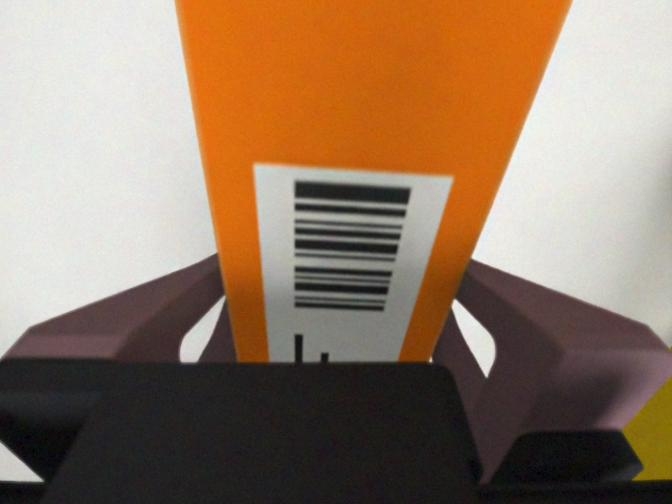

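Scene clock: 581.43 s.
Joint torques (N m): arm1=[2.43 -8.12 8.05 0.1 0.22 0.08] | arm2=[0.44 -12.69 8.02 0.17 -0.04 -0.19] | arm3=[-1.2 -12.98 9.35 -0.14 -0.02 -0.16] | arm4=[-0.85 -8.53 9.77 0.01 -0.09 0.11] | arm5=[-0.26 3.49 7.54 1.73 -0.17 0.08] | arm6=[-0.32 -18.84 8.35 0.57 0.04 -0.13] | arm7=[-1.2 -9.41 8.98 -0.23 0.05 0.04] | arm8=[1.49 -9.7 9.26 -0.34 -0.13 -0.03]
Heat: arm1: hottest joint3_rad 36 °C; arm2: hottest joint3_rad 35 °C; arm3: hottest joint2_rad 38 °C; arm4: hottest joint3_rad 42 °C; arm5: hottest joint3_rad 36 °C; arm6: hottest joint3_rad 38 °C; arm7: hottest joint3_rad 42 °C; arm8: hottest joint3_rad 35 °C.
move: arm3 off_target; arm6 done
Joint velocities: within noise
arm1, arm2, arm4, arm5, arm7, arm8: as last shown
arm3.joint_positions: joint1_rad=+2.122 joint2_rad=+1.392 joint3_rad=+1.543 joint4_rad=-1.674 joint5_rad=+0.002 joint6_rad=-0.143 gripper_m=+0.09197
arm3.joint_status: not commanded
arm3.hand: x=+0.4085 y=-1.0235 z=+1.0762 quat_wxyz=(+0.014, +0.677, +0.736, -0.015) (m; scene frame)
arm3.hand_target: x=+0.4051 y=-1.0200 z=+1.0794 quat_wxyz=(+0.013, +0.676, +0.737, -0.016) (m; scene frame)
arm3.hand_status: off_target (0.006 m and 2.4 deg from the pose sent, 0.313 m and 3.7 deg at the start; a joint's target at an end of its range on 29 of 64 steps)
arm6.joint_positions: joint1_rad=+0.188 joint2_rad=+2.429 joint3_rad=+2.133 joint4_rad=-1.282 joint5_rad=-0.001 joint6_rad=-0.423 gripper_m=+0.06065
arm6.joint_status: not commanded
arm6.hand: x=+1.5011 y=+0.3294 z=+0.7860 quat_wxyz=(+0.004, -0.004, -1.000, -0.002) (m; scene frame)
arm6.hand_target: x=+1.5050 y=+0.3300 z=+0.7822 quat_wxyz=(+0.000, +0.000, -1.000, +0.000) (m; scene frame)
arm6.hand_status: done (0.006 m and 0.6 deg from the pose sent, 0.064 m and 2.2 deg at the start)
pictures: arm6_cam_wrist, cam_arm3
camera_calibration:
arm6_cam_wrist: T_world_to_cam=[[-0.000330099, -0.999997, 0.00258743, 0.326414], [-0.81375, 0.00177247, 0.581213, 0.769952], [-0.581215, -0.00191367, -0.813748, 1.63702], [0, 0, 0, 1]] pos_world=[1.57812, 0.328181, 0.88377]

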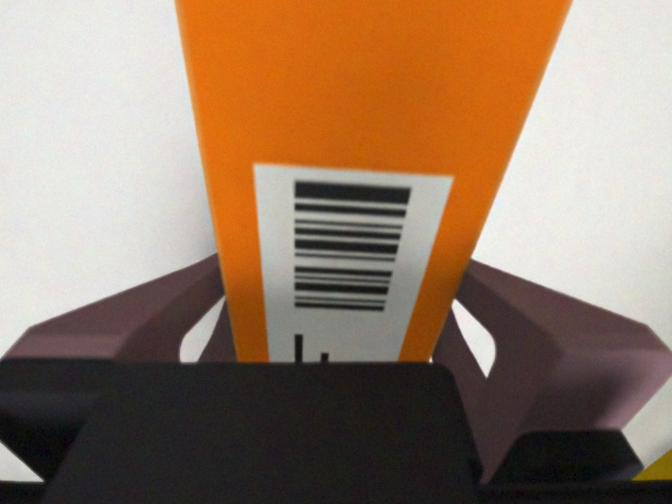

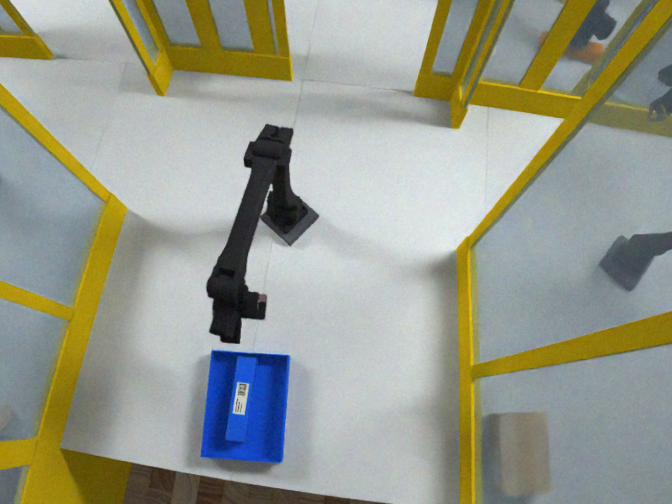

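Request:
move:
  arm6: {"target":[1.505,0.33,0.773,0,0,1,0]}
  arm5: {"target":[1.80,0.475,1.12,0,1,0,0],"speed":0.4}
  cameras: []

Request:
move:
  arm6: {"joints":{"gripper_m":0.092}}
  cameras: []

Request:
move:
  arm6: {"target":[1.505,0.33,0.90,0,0,1,0],"speed":0.4}
  cameras: []

Request:
move:
  arm6: {"target":[1.21,0.46,1.10,0,0,1,0],"speed":0.45}
  cameras: []

Request:
move:
  arm6: {"joints":{"joint1_rad":1.0}}
  arm5: {"target":[1.50,0.33,0.86,0,1,0,0],"speed":0.35}
  cameras: ["arm5_cam_wrist"]

Scene clock: 596.70 s.
Joint torques (N m): arm1=[2.37 -8 7.95 0.12 0.21 0.1] | arm2=[0.38 -12.69 8.03 0.17 -0.04 -0.19] | arm3=[-1.08 -13.04 9.33 -0.09 -0.02 -0.14] | arm4=[-0.85 -8.53 9.76 0.01 -0.09 0.11] | arm5=[-1.61 -9.76 10.09 -0.09 -0.16 -0.01] | arm6=[-0.32 -18.61 8.2 0.58 0.04 -0.13] | arm7=[-1.03 -9.29 8.99 -0.25 0.03 0.03] | arm8=[1.49 -9.35 9.26 -0.36 -0.13 -0.05]
Heat: arm1: hottest joint3_rad 36 °C; arm2: hottest joint3_rad 35 °C; arm3: hottest joint2_rad 36 °C; arm4: hottest joint3_rad 42 °C; arm5: hottest joint3_rad 36 °C; arm6: hottest joint3_rad 37 °C; arm7: hottest joint3_rad 42 °C; arm8: hottest joint3_rad 35 °C.
move: arm5 off_target; arm6 done
Joint velocities: arm1=[0.005 -0.005 0.012 -0.022 0.037 -0.168 0] | arm2=[within noise] | arm3=[within noise] | arm4=[within noise] | arm5=[within noise] | arm6=[within noise] | arm7=[within noise] | arm8=[within noise]
arm1, arm3, arm7: as last shown
arm2.joint_positions: joint1_rad=-0.503 joint2_rad=+1.404 joint3_rad=+1.494 joint4_rad=-1.648 joint5_rad=+0.000 joint6_rad=-0.505 gripper_m=+0.09194
arm2.joint_status: not commanded
arm2.hand: x=-1.0159 y=-0.2469 z=+1.1015 quat_wxyz=(-0.005, +0.946, -0.323, -0.005) (m; scene frame)
arm2.hand_target: x=-1.0157 y=-0.2498 z=+1.1000 quat_wxyz=(+0.000, +0.949, -0.316, +0.000) (m; scene frame)
arm2.hand_status: not commanded
arm4.joint_positions: joint1_rad=+0.811 joint2_rad=+1.370 joint3_rad=+1.574 joint4_rad=-1.686 joint5_rad=+0.014 joint6_rad=-0.356 gripper_m=+0.09191
arm4.joint_status: not commanded
arm4.hand: x=+1.6163 y=-0.2063 z=+1.0981 quat_wxyz=(-0.031, +0.871, -0.489, -0.026) (m; scene frame)
arm4.hand_target: x=+1.6213 y=-0.2074 z=+1.0933 quat_wxyz=(-0.023, +0.867, -0.498, -0.019) (m; scene frame)
arm4.hand_status: not commanded
arm5.joint_positions: joint1_rad=+0.698 joint2_rad=+1.378 joint3_rad=+1.476 joint4_rad=-1.675 joint5_rad=-0.002 joint6_rad=+0.419 gripper_m=+0.09397
arm5.joint_status: not commanded
arm5.hand: x=+1.8062 y=+0.4753 z=+1.0947 quat_wxyz=(-0.003, +1.000, +0.009, +0.005) (m; scene frame)
arm5.hand_target: x=+1.8010 y=+0.4753 z=+1.1191 quat_wxyz=(+0.009, +1.000, +0.000, -0.019) (m; scene frame)
arm5.hand_status: off_target (0.026 m and 1.2 deg from the pose sent, 0.277 m and 62.0 deg at the start; a joint's target at an end of its range on 28 of 69 steps)
arm6.joint_positions: joint1_rad=+0.188 joint2_rad=+2.436 joint3_rad=+2.128 joint4_rad=-1.266 joint5_rad=-0.001 joint6_rad=-0.423 gripper_m=+0.06065
arm6.joint_status: not commanded
arm6.hand: x=+1.5020 y=+0.3290 z=+0.7795 quat_wxyz=(+0.002, -0.004, -1.000, -0.001) (m; scene frame)
arm6.hand_target: x=+1.5049 y=+0.3300 z=+0.7731 quat_wxyz=(+0.000, +0.000, -1.000, +0.000) (m; scene frame)
arm6.hand_status: done (0.007 m and 0.5 deg from the pose sent, 0.013 m and 0.7 deg at the start)
arm8.joint_positions: joint1_rad=-0.496 joint2_rad=+1.370 joint3_rad=+1.571 joint4_rad=-1.672 joint5_rad=+0.001 joint6_rad=-0.183 gripper_m=+0.09194
arm8.joint_status: not commanded
arm8.hand: x=-2.0286 y=+0.4701 z=+1.1041 quat_wxyz=(-0.007, -0.946, -0.320, +0.049) (m; scene frame)
arm8.hand_target: x=-2.0284 y=+0.4721 z=+1.0990 quat_wxyz=(-0.006, -0.947, -0.319, +0.039) (m; scene frame)
arm8.hand_status: not commanded
pictures: none
No camera images: "cameras" was empty.

Scene clock: 597.33 s.
Joint torques (N m): arm1=[2.49 -8 7.98 0.05 0.19 0.08] | arm2=[0.44 -12.69 8.02 0.17 -0.04 -0.19] | arm3=[-1.03 -12.98 9.33 -0.14 -0.01 -0.15] | arm4=[-0.85 -8.53 9.76 0.01 -0.09 0.11] | arm5=[-1.08 -9.93 10.19 -0.02 -0.17 0.04] | arm6=[-0.44 -18.49 8.17 0.58 0.04 -0.13] | arm7=[-1.14 -9.35 8.99 -0.27 0.04 0.03] | arm8=[1.32 -9.47 9.25 -0.29 -0.15 -0.05]
Heat: arm1: hottest joint3_rad 36 °C; arm2: hottest joint3_rad 35 °C; arm3: hottest joint2_rad 36 °C; arm4: hottest joint3_rad 42 °C; arm5: hottest joint3_rad 36 °C; arm6: hottest joint3_rad 37 °C; arm7: hottest joint3_rad 42 °C; arm8: hottest joint3_rad 35 °C.
move: arm6 done
Joint velocities: within noise
arm1, arm2, arm3, arm4, arm5, arm7, arm8: as last shown
arm5.joint_positions: joint1_rad=+0.698 joint2_rad=+1.378 joint3_rad=+1.476 joint4_rad=-1.675 joint5_rad=-0.002 joint6_rad=+0.420 gripper_m=+0.09397
arm5.hand: x=+1.8062 y=+0.4753 z=+1.0947 quat_wxyz=(-0.003, +1.000, +0.008, +0.005) (m; scene frame)
arm6.joint_positions: joint1_rad=+0.188 joint2_rad=+2.436 joint3_rad=+2.128 joint4_rad=-1.266 joint5_rad=-0.001 joint6_rad=-0.423 gripper_m=+0.09179
arm6.joint_status: all done
arm6.hand: x=+1.5020 y=+0.3290 z=+0.7795 quat_wxyz=(+0.002, -0.004, -1.000, -0.001) (m; scene frame)
arm6.hand_target: x=+1.5049 y=+0.3300 z=+0.7731 quat_wxyz=(+0.000, +0.000, -1.000, +0.000) (m; scene frame)
arm6.hand_status: not commanded
pictures: none
No camera images: "cameras" was empty.

Scene clock: 598.77 s.
Joint torques (N m): arm1=[2.37 -8.23 7.98 0.02 0.2 0.06] | arm2=[0.44 -12.69 8.02 0.18 -0.04 -0.19] | arm3=[-1.26 -13.1 9.33 -0.12 -0.02 -0.15] | arm4=[-0.85 -8.59 9.76 0.01 -0.09 0.11] | arm5=[-1.03 -9.99 10.09 -0.1 -0.16 0.06] | arm6=[-0.38 -19.72 13.05 -0.28 0.04 -0.13] | arm7=[-1.08 -9.29 8.96 -0.28 0.06 0.03] | arm8=[1.61 -9.7 9.25 -0.38 -0.15 -0.06]
Heat: arm1: hottest joint3_rad 36 °C; arm2: hottest joint3_rad 35 °C; arm3: hottest joint2_rad 36 °C; arm4: hottest joint3_rad 42 °C; arm5: hottest joint3_rad 36 °C; arm6: hottest joint3_rad 37 °C; arm7: hottest joint3_rad 42 °C; arm8: hottest joint3_rad 35 °C.
move: arm6 off_target
Joint velocities: within noise
arm1, arm2, arm3, arm4, arm5, arm7, arm8: as last shown
arm6.joint_positions: joint1_rad=+0.188 joint2_rad=+2.357 joint3_rad=+2.233 joint4_rad=-1.500 joint5_rad=-0.001 joint6_rad=-0.423 gripper_m=+0.09187
arm6.joint_status: not commanded
arm6.hand: x=+1.4899 y=+0.3346 z=+0.8744 quat_wxyz=(+0.024, -0.004, -1.000, -0.011) (m; scene frame)
arm6.hand_target: x=+1.5038 y=+0.3306 z=+0.9004 quat_wxyz=(-0.001, +0.000, -1.000, +0.000) (m; scene frame)
arm6.hand_status: off_target (0.030 m and 3.1 deg from the pose sent, 0.121 m and 0.5 deg at the start; pose on its path clipped on 7 of 43 steps)
pictures: none
No camera images: "cameras" was empty.

Scene clock: 600.57 s.
Joint torques (N m): arm1=[2.32 -8.12 7.92 0.1 0.19 0.06] | arm2=[0.44 -12.69 8.02 0.17 -0.04 -0.19] | arm3=[-1.2 -13.04 9.36 -0.13 -0.02 -0.15] | arm4=[-0.91 -8.59 9.76 0.01 -0.09 0.11] | arm5=[-0.91 -9.7 10.07 -0.01 -0.15 0.06] | arm6=[-1.14 -7.71 8.69 -0.16 0.04 -0.18] | arm7=[-1.03 -9.17 8.98 -0.23 0.04 0.04] | arm8=[1.49 -9.58 9.22 -0.28 -0.12 -0.05]
Heat: arm1: hottest joint3_rad 36 °C; arm2: hottest joint3_rad 35 °C; arm3: hottest joint2_rad 35 °C; arm4: hottest joint3_rad 42 °C; arm5: hottest joint3_rad 36 °C; arm6: hottest joint3_rad 37 °C; arm7: hottest joint3_rad 42 °C; arm8: hottest joint3_rad 35 °C.
move: arm6 done
Joint velocities: within noise
arm1, arm2, arm3, arm4, arm5, arm7, arm8: as last shown
arm6.joint_positions: joint1_rad=+0.188 joint2_rad=+1.374 joint3_rad=+1.409 joint4_rad=-1.597 joint5_rad=-0.001 joint6_rad=-0.427 gripper_m=+0.09187
arm6.joint_status: not commanded
arm6.hand: x=+1.2123 y=+0.4619 z=+1.0998 quat_wxyz=(-0.004, -0.001, -1.000, +0.002) (m; scene frame)
arm6.hand_target: x=+1.2099 y=+0.4600 z=+1.1000 quat_wxyz=(+0.000, +0.000, -1.000, +0.000) (m; scene frame)
arm6.hand_status: done (0.003 m and 0.5 deg from the pose sent, 0.381 m and 3.1 deg at the start; pose on its path clipped on 19 of 54 steps)
pictures: none
No camera images: "cameras" was empty.

Scene clock: 603.07 s.
Joint torques (N m): arm1=[2.2 -8.35 7.92 0.05 0.25 0.09] | arm2=[0.44 -12.69 8.02 0.17 -0.04 -0.19] | arm3=[-1.08 -13.04 9.32 -0.14 -0.02 -0.15] | arm4=[-0.85 -8.53 9.76 0.01 -0.09 0.11] | arm5=[-0.73 -21.42 10.15 -0.29 -0.2 0.01] | arm6=[-0.09 -7.65 8.69 -0.16 0.02 -0.17] | arm7=[-1.03 -9.41 8.98 -0.27 0.05 0.03] | arm8=[1.55 -9.82 9.24 -0.32 -0.12 -0.06]
Heat: arm1: hottest joint3_rad 36 °C; arm2: hottest joint3_rad 35 °C; arm3: hottest joint2_rad 35 °C; arm4: hottest joint3_rad 42 °C; arm5: hottest joint3_rad 37 °C; arm6: hottest joint3_rad 37 °C; arm7: hottest joint3_rad 42 °C; arm8: hottest joint3_rad 35 °C.
move: arm5 off_target; arm6 done
Joint velocities: within noise
arm1, arm2, arm3, arm4, arm7, arm8: as last shown
arm5.joint_positions: joint1_rad=+0.698 joint2_rad=+2.413 joint3_rad=+2.337 joint4_rad=-1.525 joint5_rad=-0.002 joint6_rad=+0.430 gripper_m=+0.09397
arm5.joint_status: not commanded
arm5.hand: x=+1.5094 y=+0.3377 z=+0.8434 quat_wxyz=(-0.008, +1.000, +0.003, +0.016) (m; scene frame)
arm5.hand_target: x=+1.5008 y=+0.3303 z=+0.8601 quat_wxyz=(+0.000, +1.000, +0.000, -0.001) (m; scene frame)
arm5.hand_status: off_target (0.021 m and 2.1 deg from the pose sent, 0.412 m and 1.2 deg at the start)
arm6.joint_positions: joint1_rad=+0.993 joint2_rad=+1.374 joint3_rad=+1.409 joint4_rad=-1.597 joint5_rad=-0.001 joint6_rad=-0.429 gripper_m=+0.09188
arm6.joint_status: all done
arm6.hand: x=+1.2211 y=+0.7740 z=+1.0998 quat_wxyz=(-0.004, +0.391, -0.920, +0.000) (m; scene frame)
arm6.hand_target: x=+1.2189 y=+0.7760 z=+1.1000 quat_wxyz=(+0.000, +0.398, -0.917, +0.000) (m; scene frame)
arm6.hand_status: not commanded
pictures: arm5_cam_wrist
camera_calibration:
arm5_cam_wrist: T_world_to_cam=[[0.00421681, 0.999739, 0.0224322, -0.361789], [0.802525, -0.0167667, 0.596383, -1.70098], [0.596604, 0.0154876, -0.802386, -0.104904], [0, 0, 0, 1]] pos_world=[1.42919, 0.334799, 0.938379]

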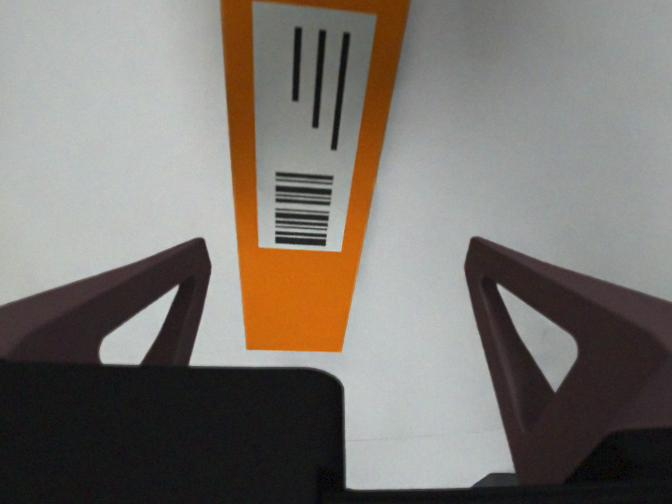

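Request:
move:
  arm5: {"target":[1.482,0.321,0.81,0,1,0,0]}
  cameras: []

Request:
move:
  arm5: {"target":[1.484,0.322,0.766,0,1,0,0]}
  cameras: ["arm5_cam_wrist"]

Request:
move:
  arm5: {"joints":{"gripper_m":0.05}}
  cameras: ["arm5_cam_wrist"]

Scene clock: 613.30 s.
Joint torques (N m): arm1=[2.49 -8.12 7.87 0.03 0.21 0.08] | arm2=[0.44 -12.69 8.02 0.17 -0.04 -0.19] | arm3=[-1.08 -13.04 9.31 -0.13 -0.02 -0.15] | arm4=[-0.91 -8.53 9.76 0.01 -0.09 0.11] | arm5=[-0.32 -23.36 9.98 0.24 -0.19 0.04] | arm6=[-0.09 -7.77 8.7 -0.14 0.02 -0.17] | arm7=[-1.14 -9.35 8.99 -0.23 0.05 0.04] | arm8=[1.38 -9.64 9.29 -0.34 -0.14 -0.06]
Heat: arm1: hottest joint3_rad 36 °C; arm2: hottest joint3_rad 36 °C; arm3: hottest joint2_rad 35 °C; arm4: hottest joint3_rad 42 °C; arm5: hottest joint3_rad 39 °C; arm6: hottest joint3_rad 36 °C; arm7: hottest joint3_rad 41 °C; arm8: hottest joint3_rad 35 °C.
move: arm5 off_target
Joint velocities: within noise
arm1.joint_positions: joint1_rad=-1.533 joint2_rad=+1.356 joint3_rad=+1.536 joint4_rad=-1.675 joint5_rad=+0.005 joint6_rad=+0.299 gripper_m=+0.09189
arm1.joint_status: not commanded
arm1.hand: x=-2.3050 y=-0.9745 z=+1.1077 quat_wxyz=(-0.029, -0.903, -0.428, +0.030) (m; scene frame)
arm1.hand_target: x=-2.3001 y=-0.9748 z=+1.0995 quat_wxyz=(-0.018, -0.902, -0.431, +0.020) (m; scene frame)
arm1.hand_status: not commanded
arm2, arm3, arm4, arm6, arm8: as last shown
arm5.joint_positions: joint1_rad=+0.698 joint2_rad=+2.539 joint3_rad=+2.420 joint4_rad=-1.509 joint5_rad=-0.002 joint6_rad=+0.431 gripper_m=+0.09397
arm5.joint_status: not commanded
arm5.hand: x=+1.4968 y=+0.3321 z=+0.7841 quat_wxyz=(-0.014, +0.999, +0.003, +0.029) (m; scene frame)
arm5.hand_target: x=+1.4835 y=+0.3216 z=+0.8106 quat_wxyz=(+0.000, +1.000, +0.000, +0.000) (m; scene frame)
arm5.hand_status: off_target (0.032 m and 3.7 deg from the pose sent, 0.046 m and 2.1 deg at the start)
arm7.joint_positions: joint1_rad=+2.157 joint2_rad=+1.386 joint3_rad=+1.480 joint4_rad=-1.642 joint5_rad=-0.002 joint6_rad=+0.120 gripper_m=+0.09195
arm7.joint_status: not commanded
arm7.hand: x=-0.4019 y=+1.0183 z=+1.1055 quat_wxyz=(-0.008, +0.643, -0.766, -0.010) (m; scene frame)
arm7.hand_target: x=-0.3981 y=+1.0131 z=+1.1001 quat_wxyz=(+0.000, +0.643, -0.766, +0.000) (m; scene frame)
arm7.hand_status: not commanded
pictures: none
No camera images: "cameras" was empty.

Scene clock: 614.40 s.
Joint torques (N m): arm1=[2.14 -8.35 8.01 0.1 0.23 0.08] | arm2=[0.44 -12.69 8.02 0.17 -0.04 -0.18] | arm3=[-1.14 -13.16 9.32 -0.14 -0.02 -0.14] | arm4=[-0.91 -8.53 9.77 0.01 -0.09 0.11] | arm5=[-0.38 -22.53 7.01 0.68 -0.15 0.04] | arm6=[-0.09 -7.71 8.68 -0.17 0.02 -0.16] | arm7=[-1.14 -9.35 9.05 -0.27 0.05 0.03] | arm8=[1.26 -9.47 9.18 -0.31 -0.12 -0.06]
Heat: arm1: hottest joint3_rad 36 °C; arm2: hottest joint3_rad 36 °C; arm3: hottest joint2_rad 35 °C; arm4: hottest joint3_rad 42 °C; arm5: hottest joint3_rad 39 °C; arm6: hottest joint3_rad 36 °C; arm7: hottest joint3_rad 41 °C; arm8: hottest joint3_rad 35 °C.
move: arm5 done
Joint velocities: within noise
arm1, arm2, arm3, arm4, arm6, arm7, arm8: as last shown
arm5.joint_positions: joint1_rad=+0.698 joint2_rad=+2.548 joint3_rad=+2.391 joint4_rad=-1.423 joint5_rad=-0.003 joint6_rad=+0.432 gripper_m=+0.09397
arm5.joint_status: not commanded
arm5.hand: x=+1.4864 y=+0.3272 z=+0.7661 quat_wxyz=(-0.004, +1.000, +0.003, +0.006) (m; scene frame)
arm5.hand_target: x=+1.4841 y=+0.3219 z=+0.7660 quat_wxyz=(+0.000, +1.000, +0.000, +0.000) (m; scene frame)
arm5.hand_status: done (0.006 m and 0.9 deg from the pose sent, 0.024 m and 3.7 deg at the start)
pictures: arm5_cam_wrist
camera_calibration:
arm5_cam_wrist: T_world_to_cam=[[0.00562688, 0.999898, 0.0131245, -0.344515], [0.813624, -0.0122082, 0.581263, -1.64301], [0.581364, 0.00740769, -0.81361, -0.119147], [0, 0, 0, 1]] pos_world=[1.408, 0.325304, 0.862603]

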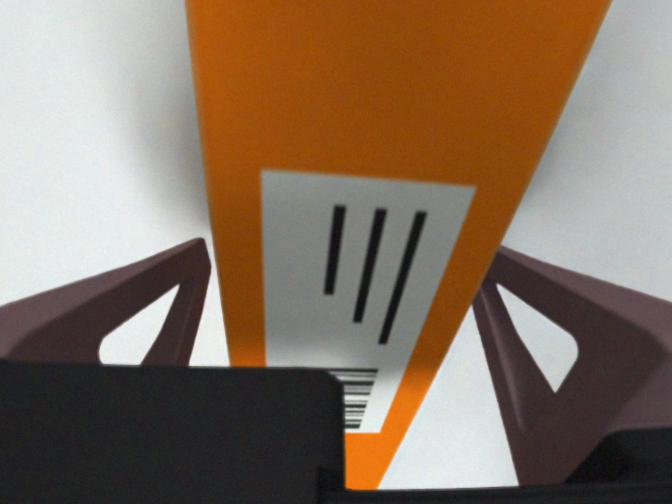

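Scene clock: 615.00 s.
Joint torques (N m): arm1=[2.32 -8.23 7.95 0.1 0.19 0.07] | arm2=[0.44 -12.69 8.02 0.17 -0.04 -0.19] | arm3=[-1.2 -13.04 9.36 -0.12 -0.02 -0.15] | arm4=[-0.91 -8.53 9.76 0.01 -0.09 0.11] | arm5=[-0.56 -22.36 6.91 0.79 -0.12 0.03] | arm6=[-0.03 -7.71 8.7 -0.14 0.02 -0.16] | arm7=[-0.97 -9.23 8.98 -0.28 0.05 0.03] | arm8=[1.2 -9.64 9.25 -0.31 -0.13 -0.07]
Heat: arm1: hottest joint3_rad 36 °C; arm2: hottest joint3_rad 36 °C; arm3: hottest joint2_rad 35 °C; arm4: hottest joint3_rad 42 °C; arm5: hottest joint3_rad 39 °C; arm6: hottest joint3_rad 36 °C; arm7: hottest joint3_rad 41 °C; arm8: hottest joint3_rad 35 °C.
move: arm5 off_target
Joint velocities: within noise
arm1, arm2, arm4, arm6, arm7, arm8: as last shown
arm3.joint_positions: joint1_rad=+2.122 joint2_rad=+1.392 joint3_rad=+1.543 joint4_rad=-1.674 joint5_rad=+0.002 joint6_rad=-0.143 gripper_m=+0.09197
arm3.joint_status: not commanded
arm3.hand: x=+0.4085 y=-1.0235 z=+1.0762 quat_wxyz=(+0.014, +0.677, +0.736, -0.015) (m; scene frame)
arm3.hand_target: x=+0.4051 y=-1.0200 z=+1.0794 quat_wxyz=(+0.013, +0.676, +0.737, -0.016) (m; scene frame)
arm3.hand_status: not commanded
arm5.joint_positions: joint1_rad=+0.698 joint2_rad=+2.548 joint3_rad=+2.391 joint4_rad=-1.423 joint5_rad=-0.003 joint6_rad=+0.432 gripper_m=+0.06032
arm5.joint_status: gripper_m off_target (ended at +0.06035, target +0.05000)
arm5.hand: x=+1.4864 y=+0.3272 z=+0.7661 quat_wxyz=(-0.004, +1.000, +0.002, +0.007) (m; scene frame)
arm5.hand_target: x=+1.4841 y=+0.3219 z=+0.7660 quat_wxyz=(+0.000, +1.000, +0.000, +0.000) (m; scene frame)
arm5.hand_status: not commanded
pictures: arm5_cam_wrist
camera_calibration:
arm5_cam_wrist: T_world_to_cam=[[0.00636325, 0.999898, 0.0128014, -0.345374], [0.813535, -0.0126205, 0.581379, -1.64293], [0.581481, 0.0067149, -0.813532, -0.119212], [0, 0, 0, 1]] pos_world=[1.4081, 0.325405, 0.862603]

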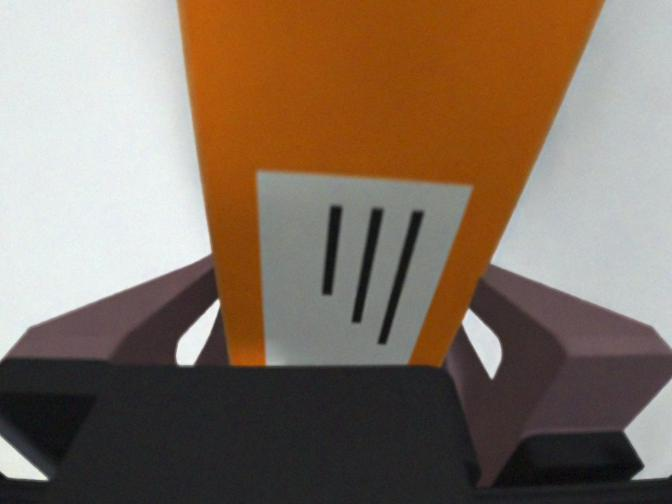

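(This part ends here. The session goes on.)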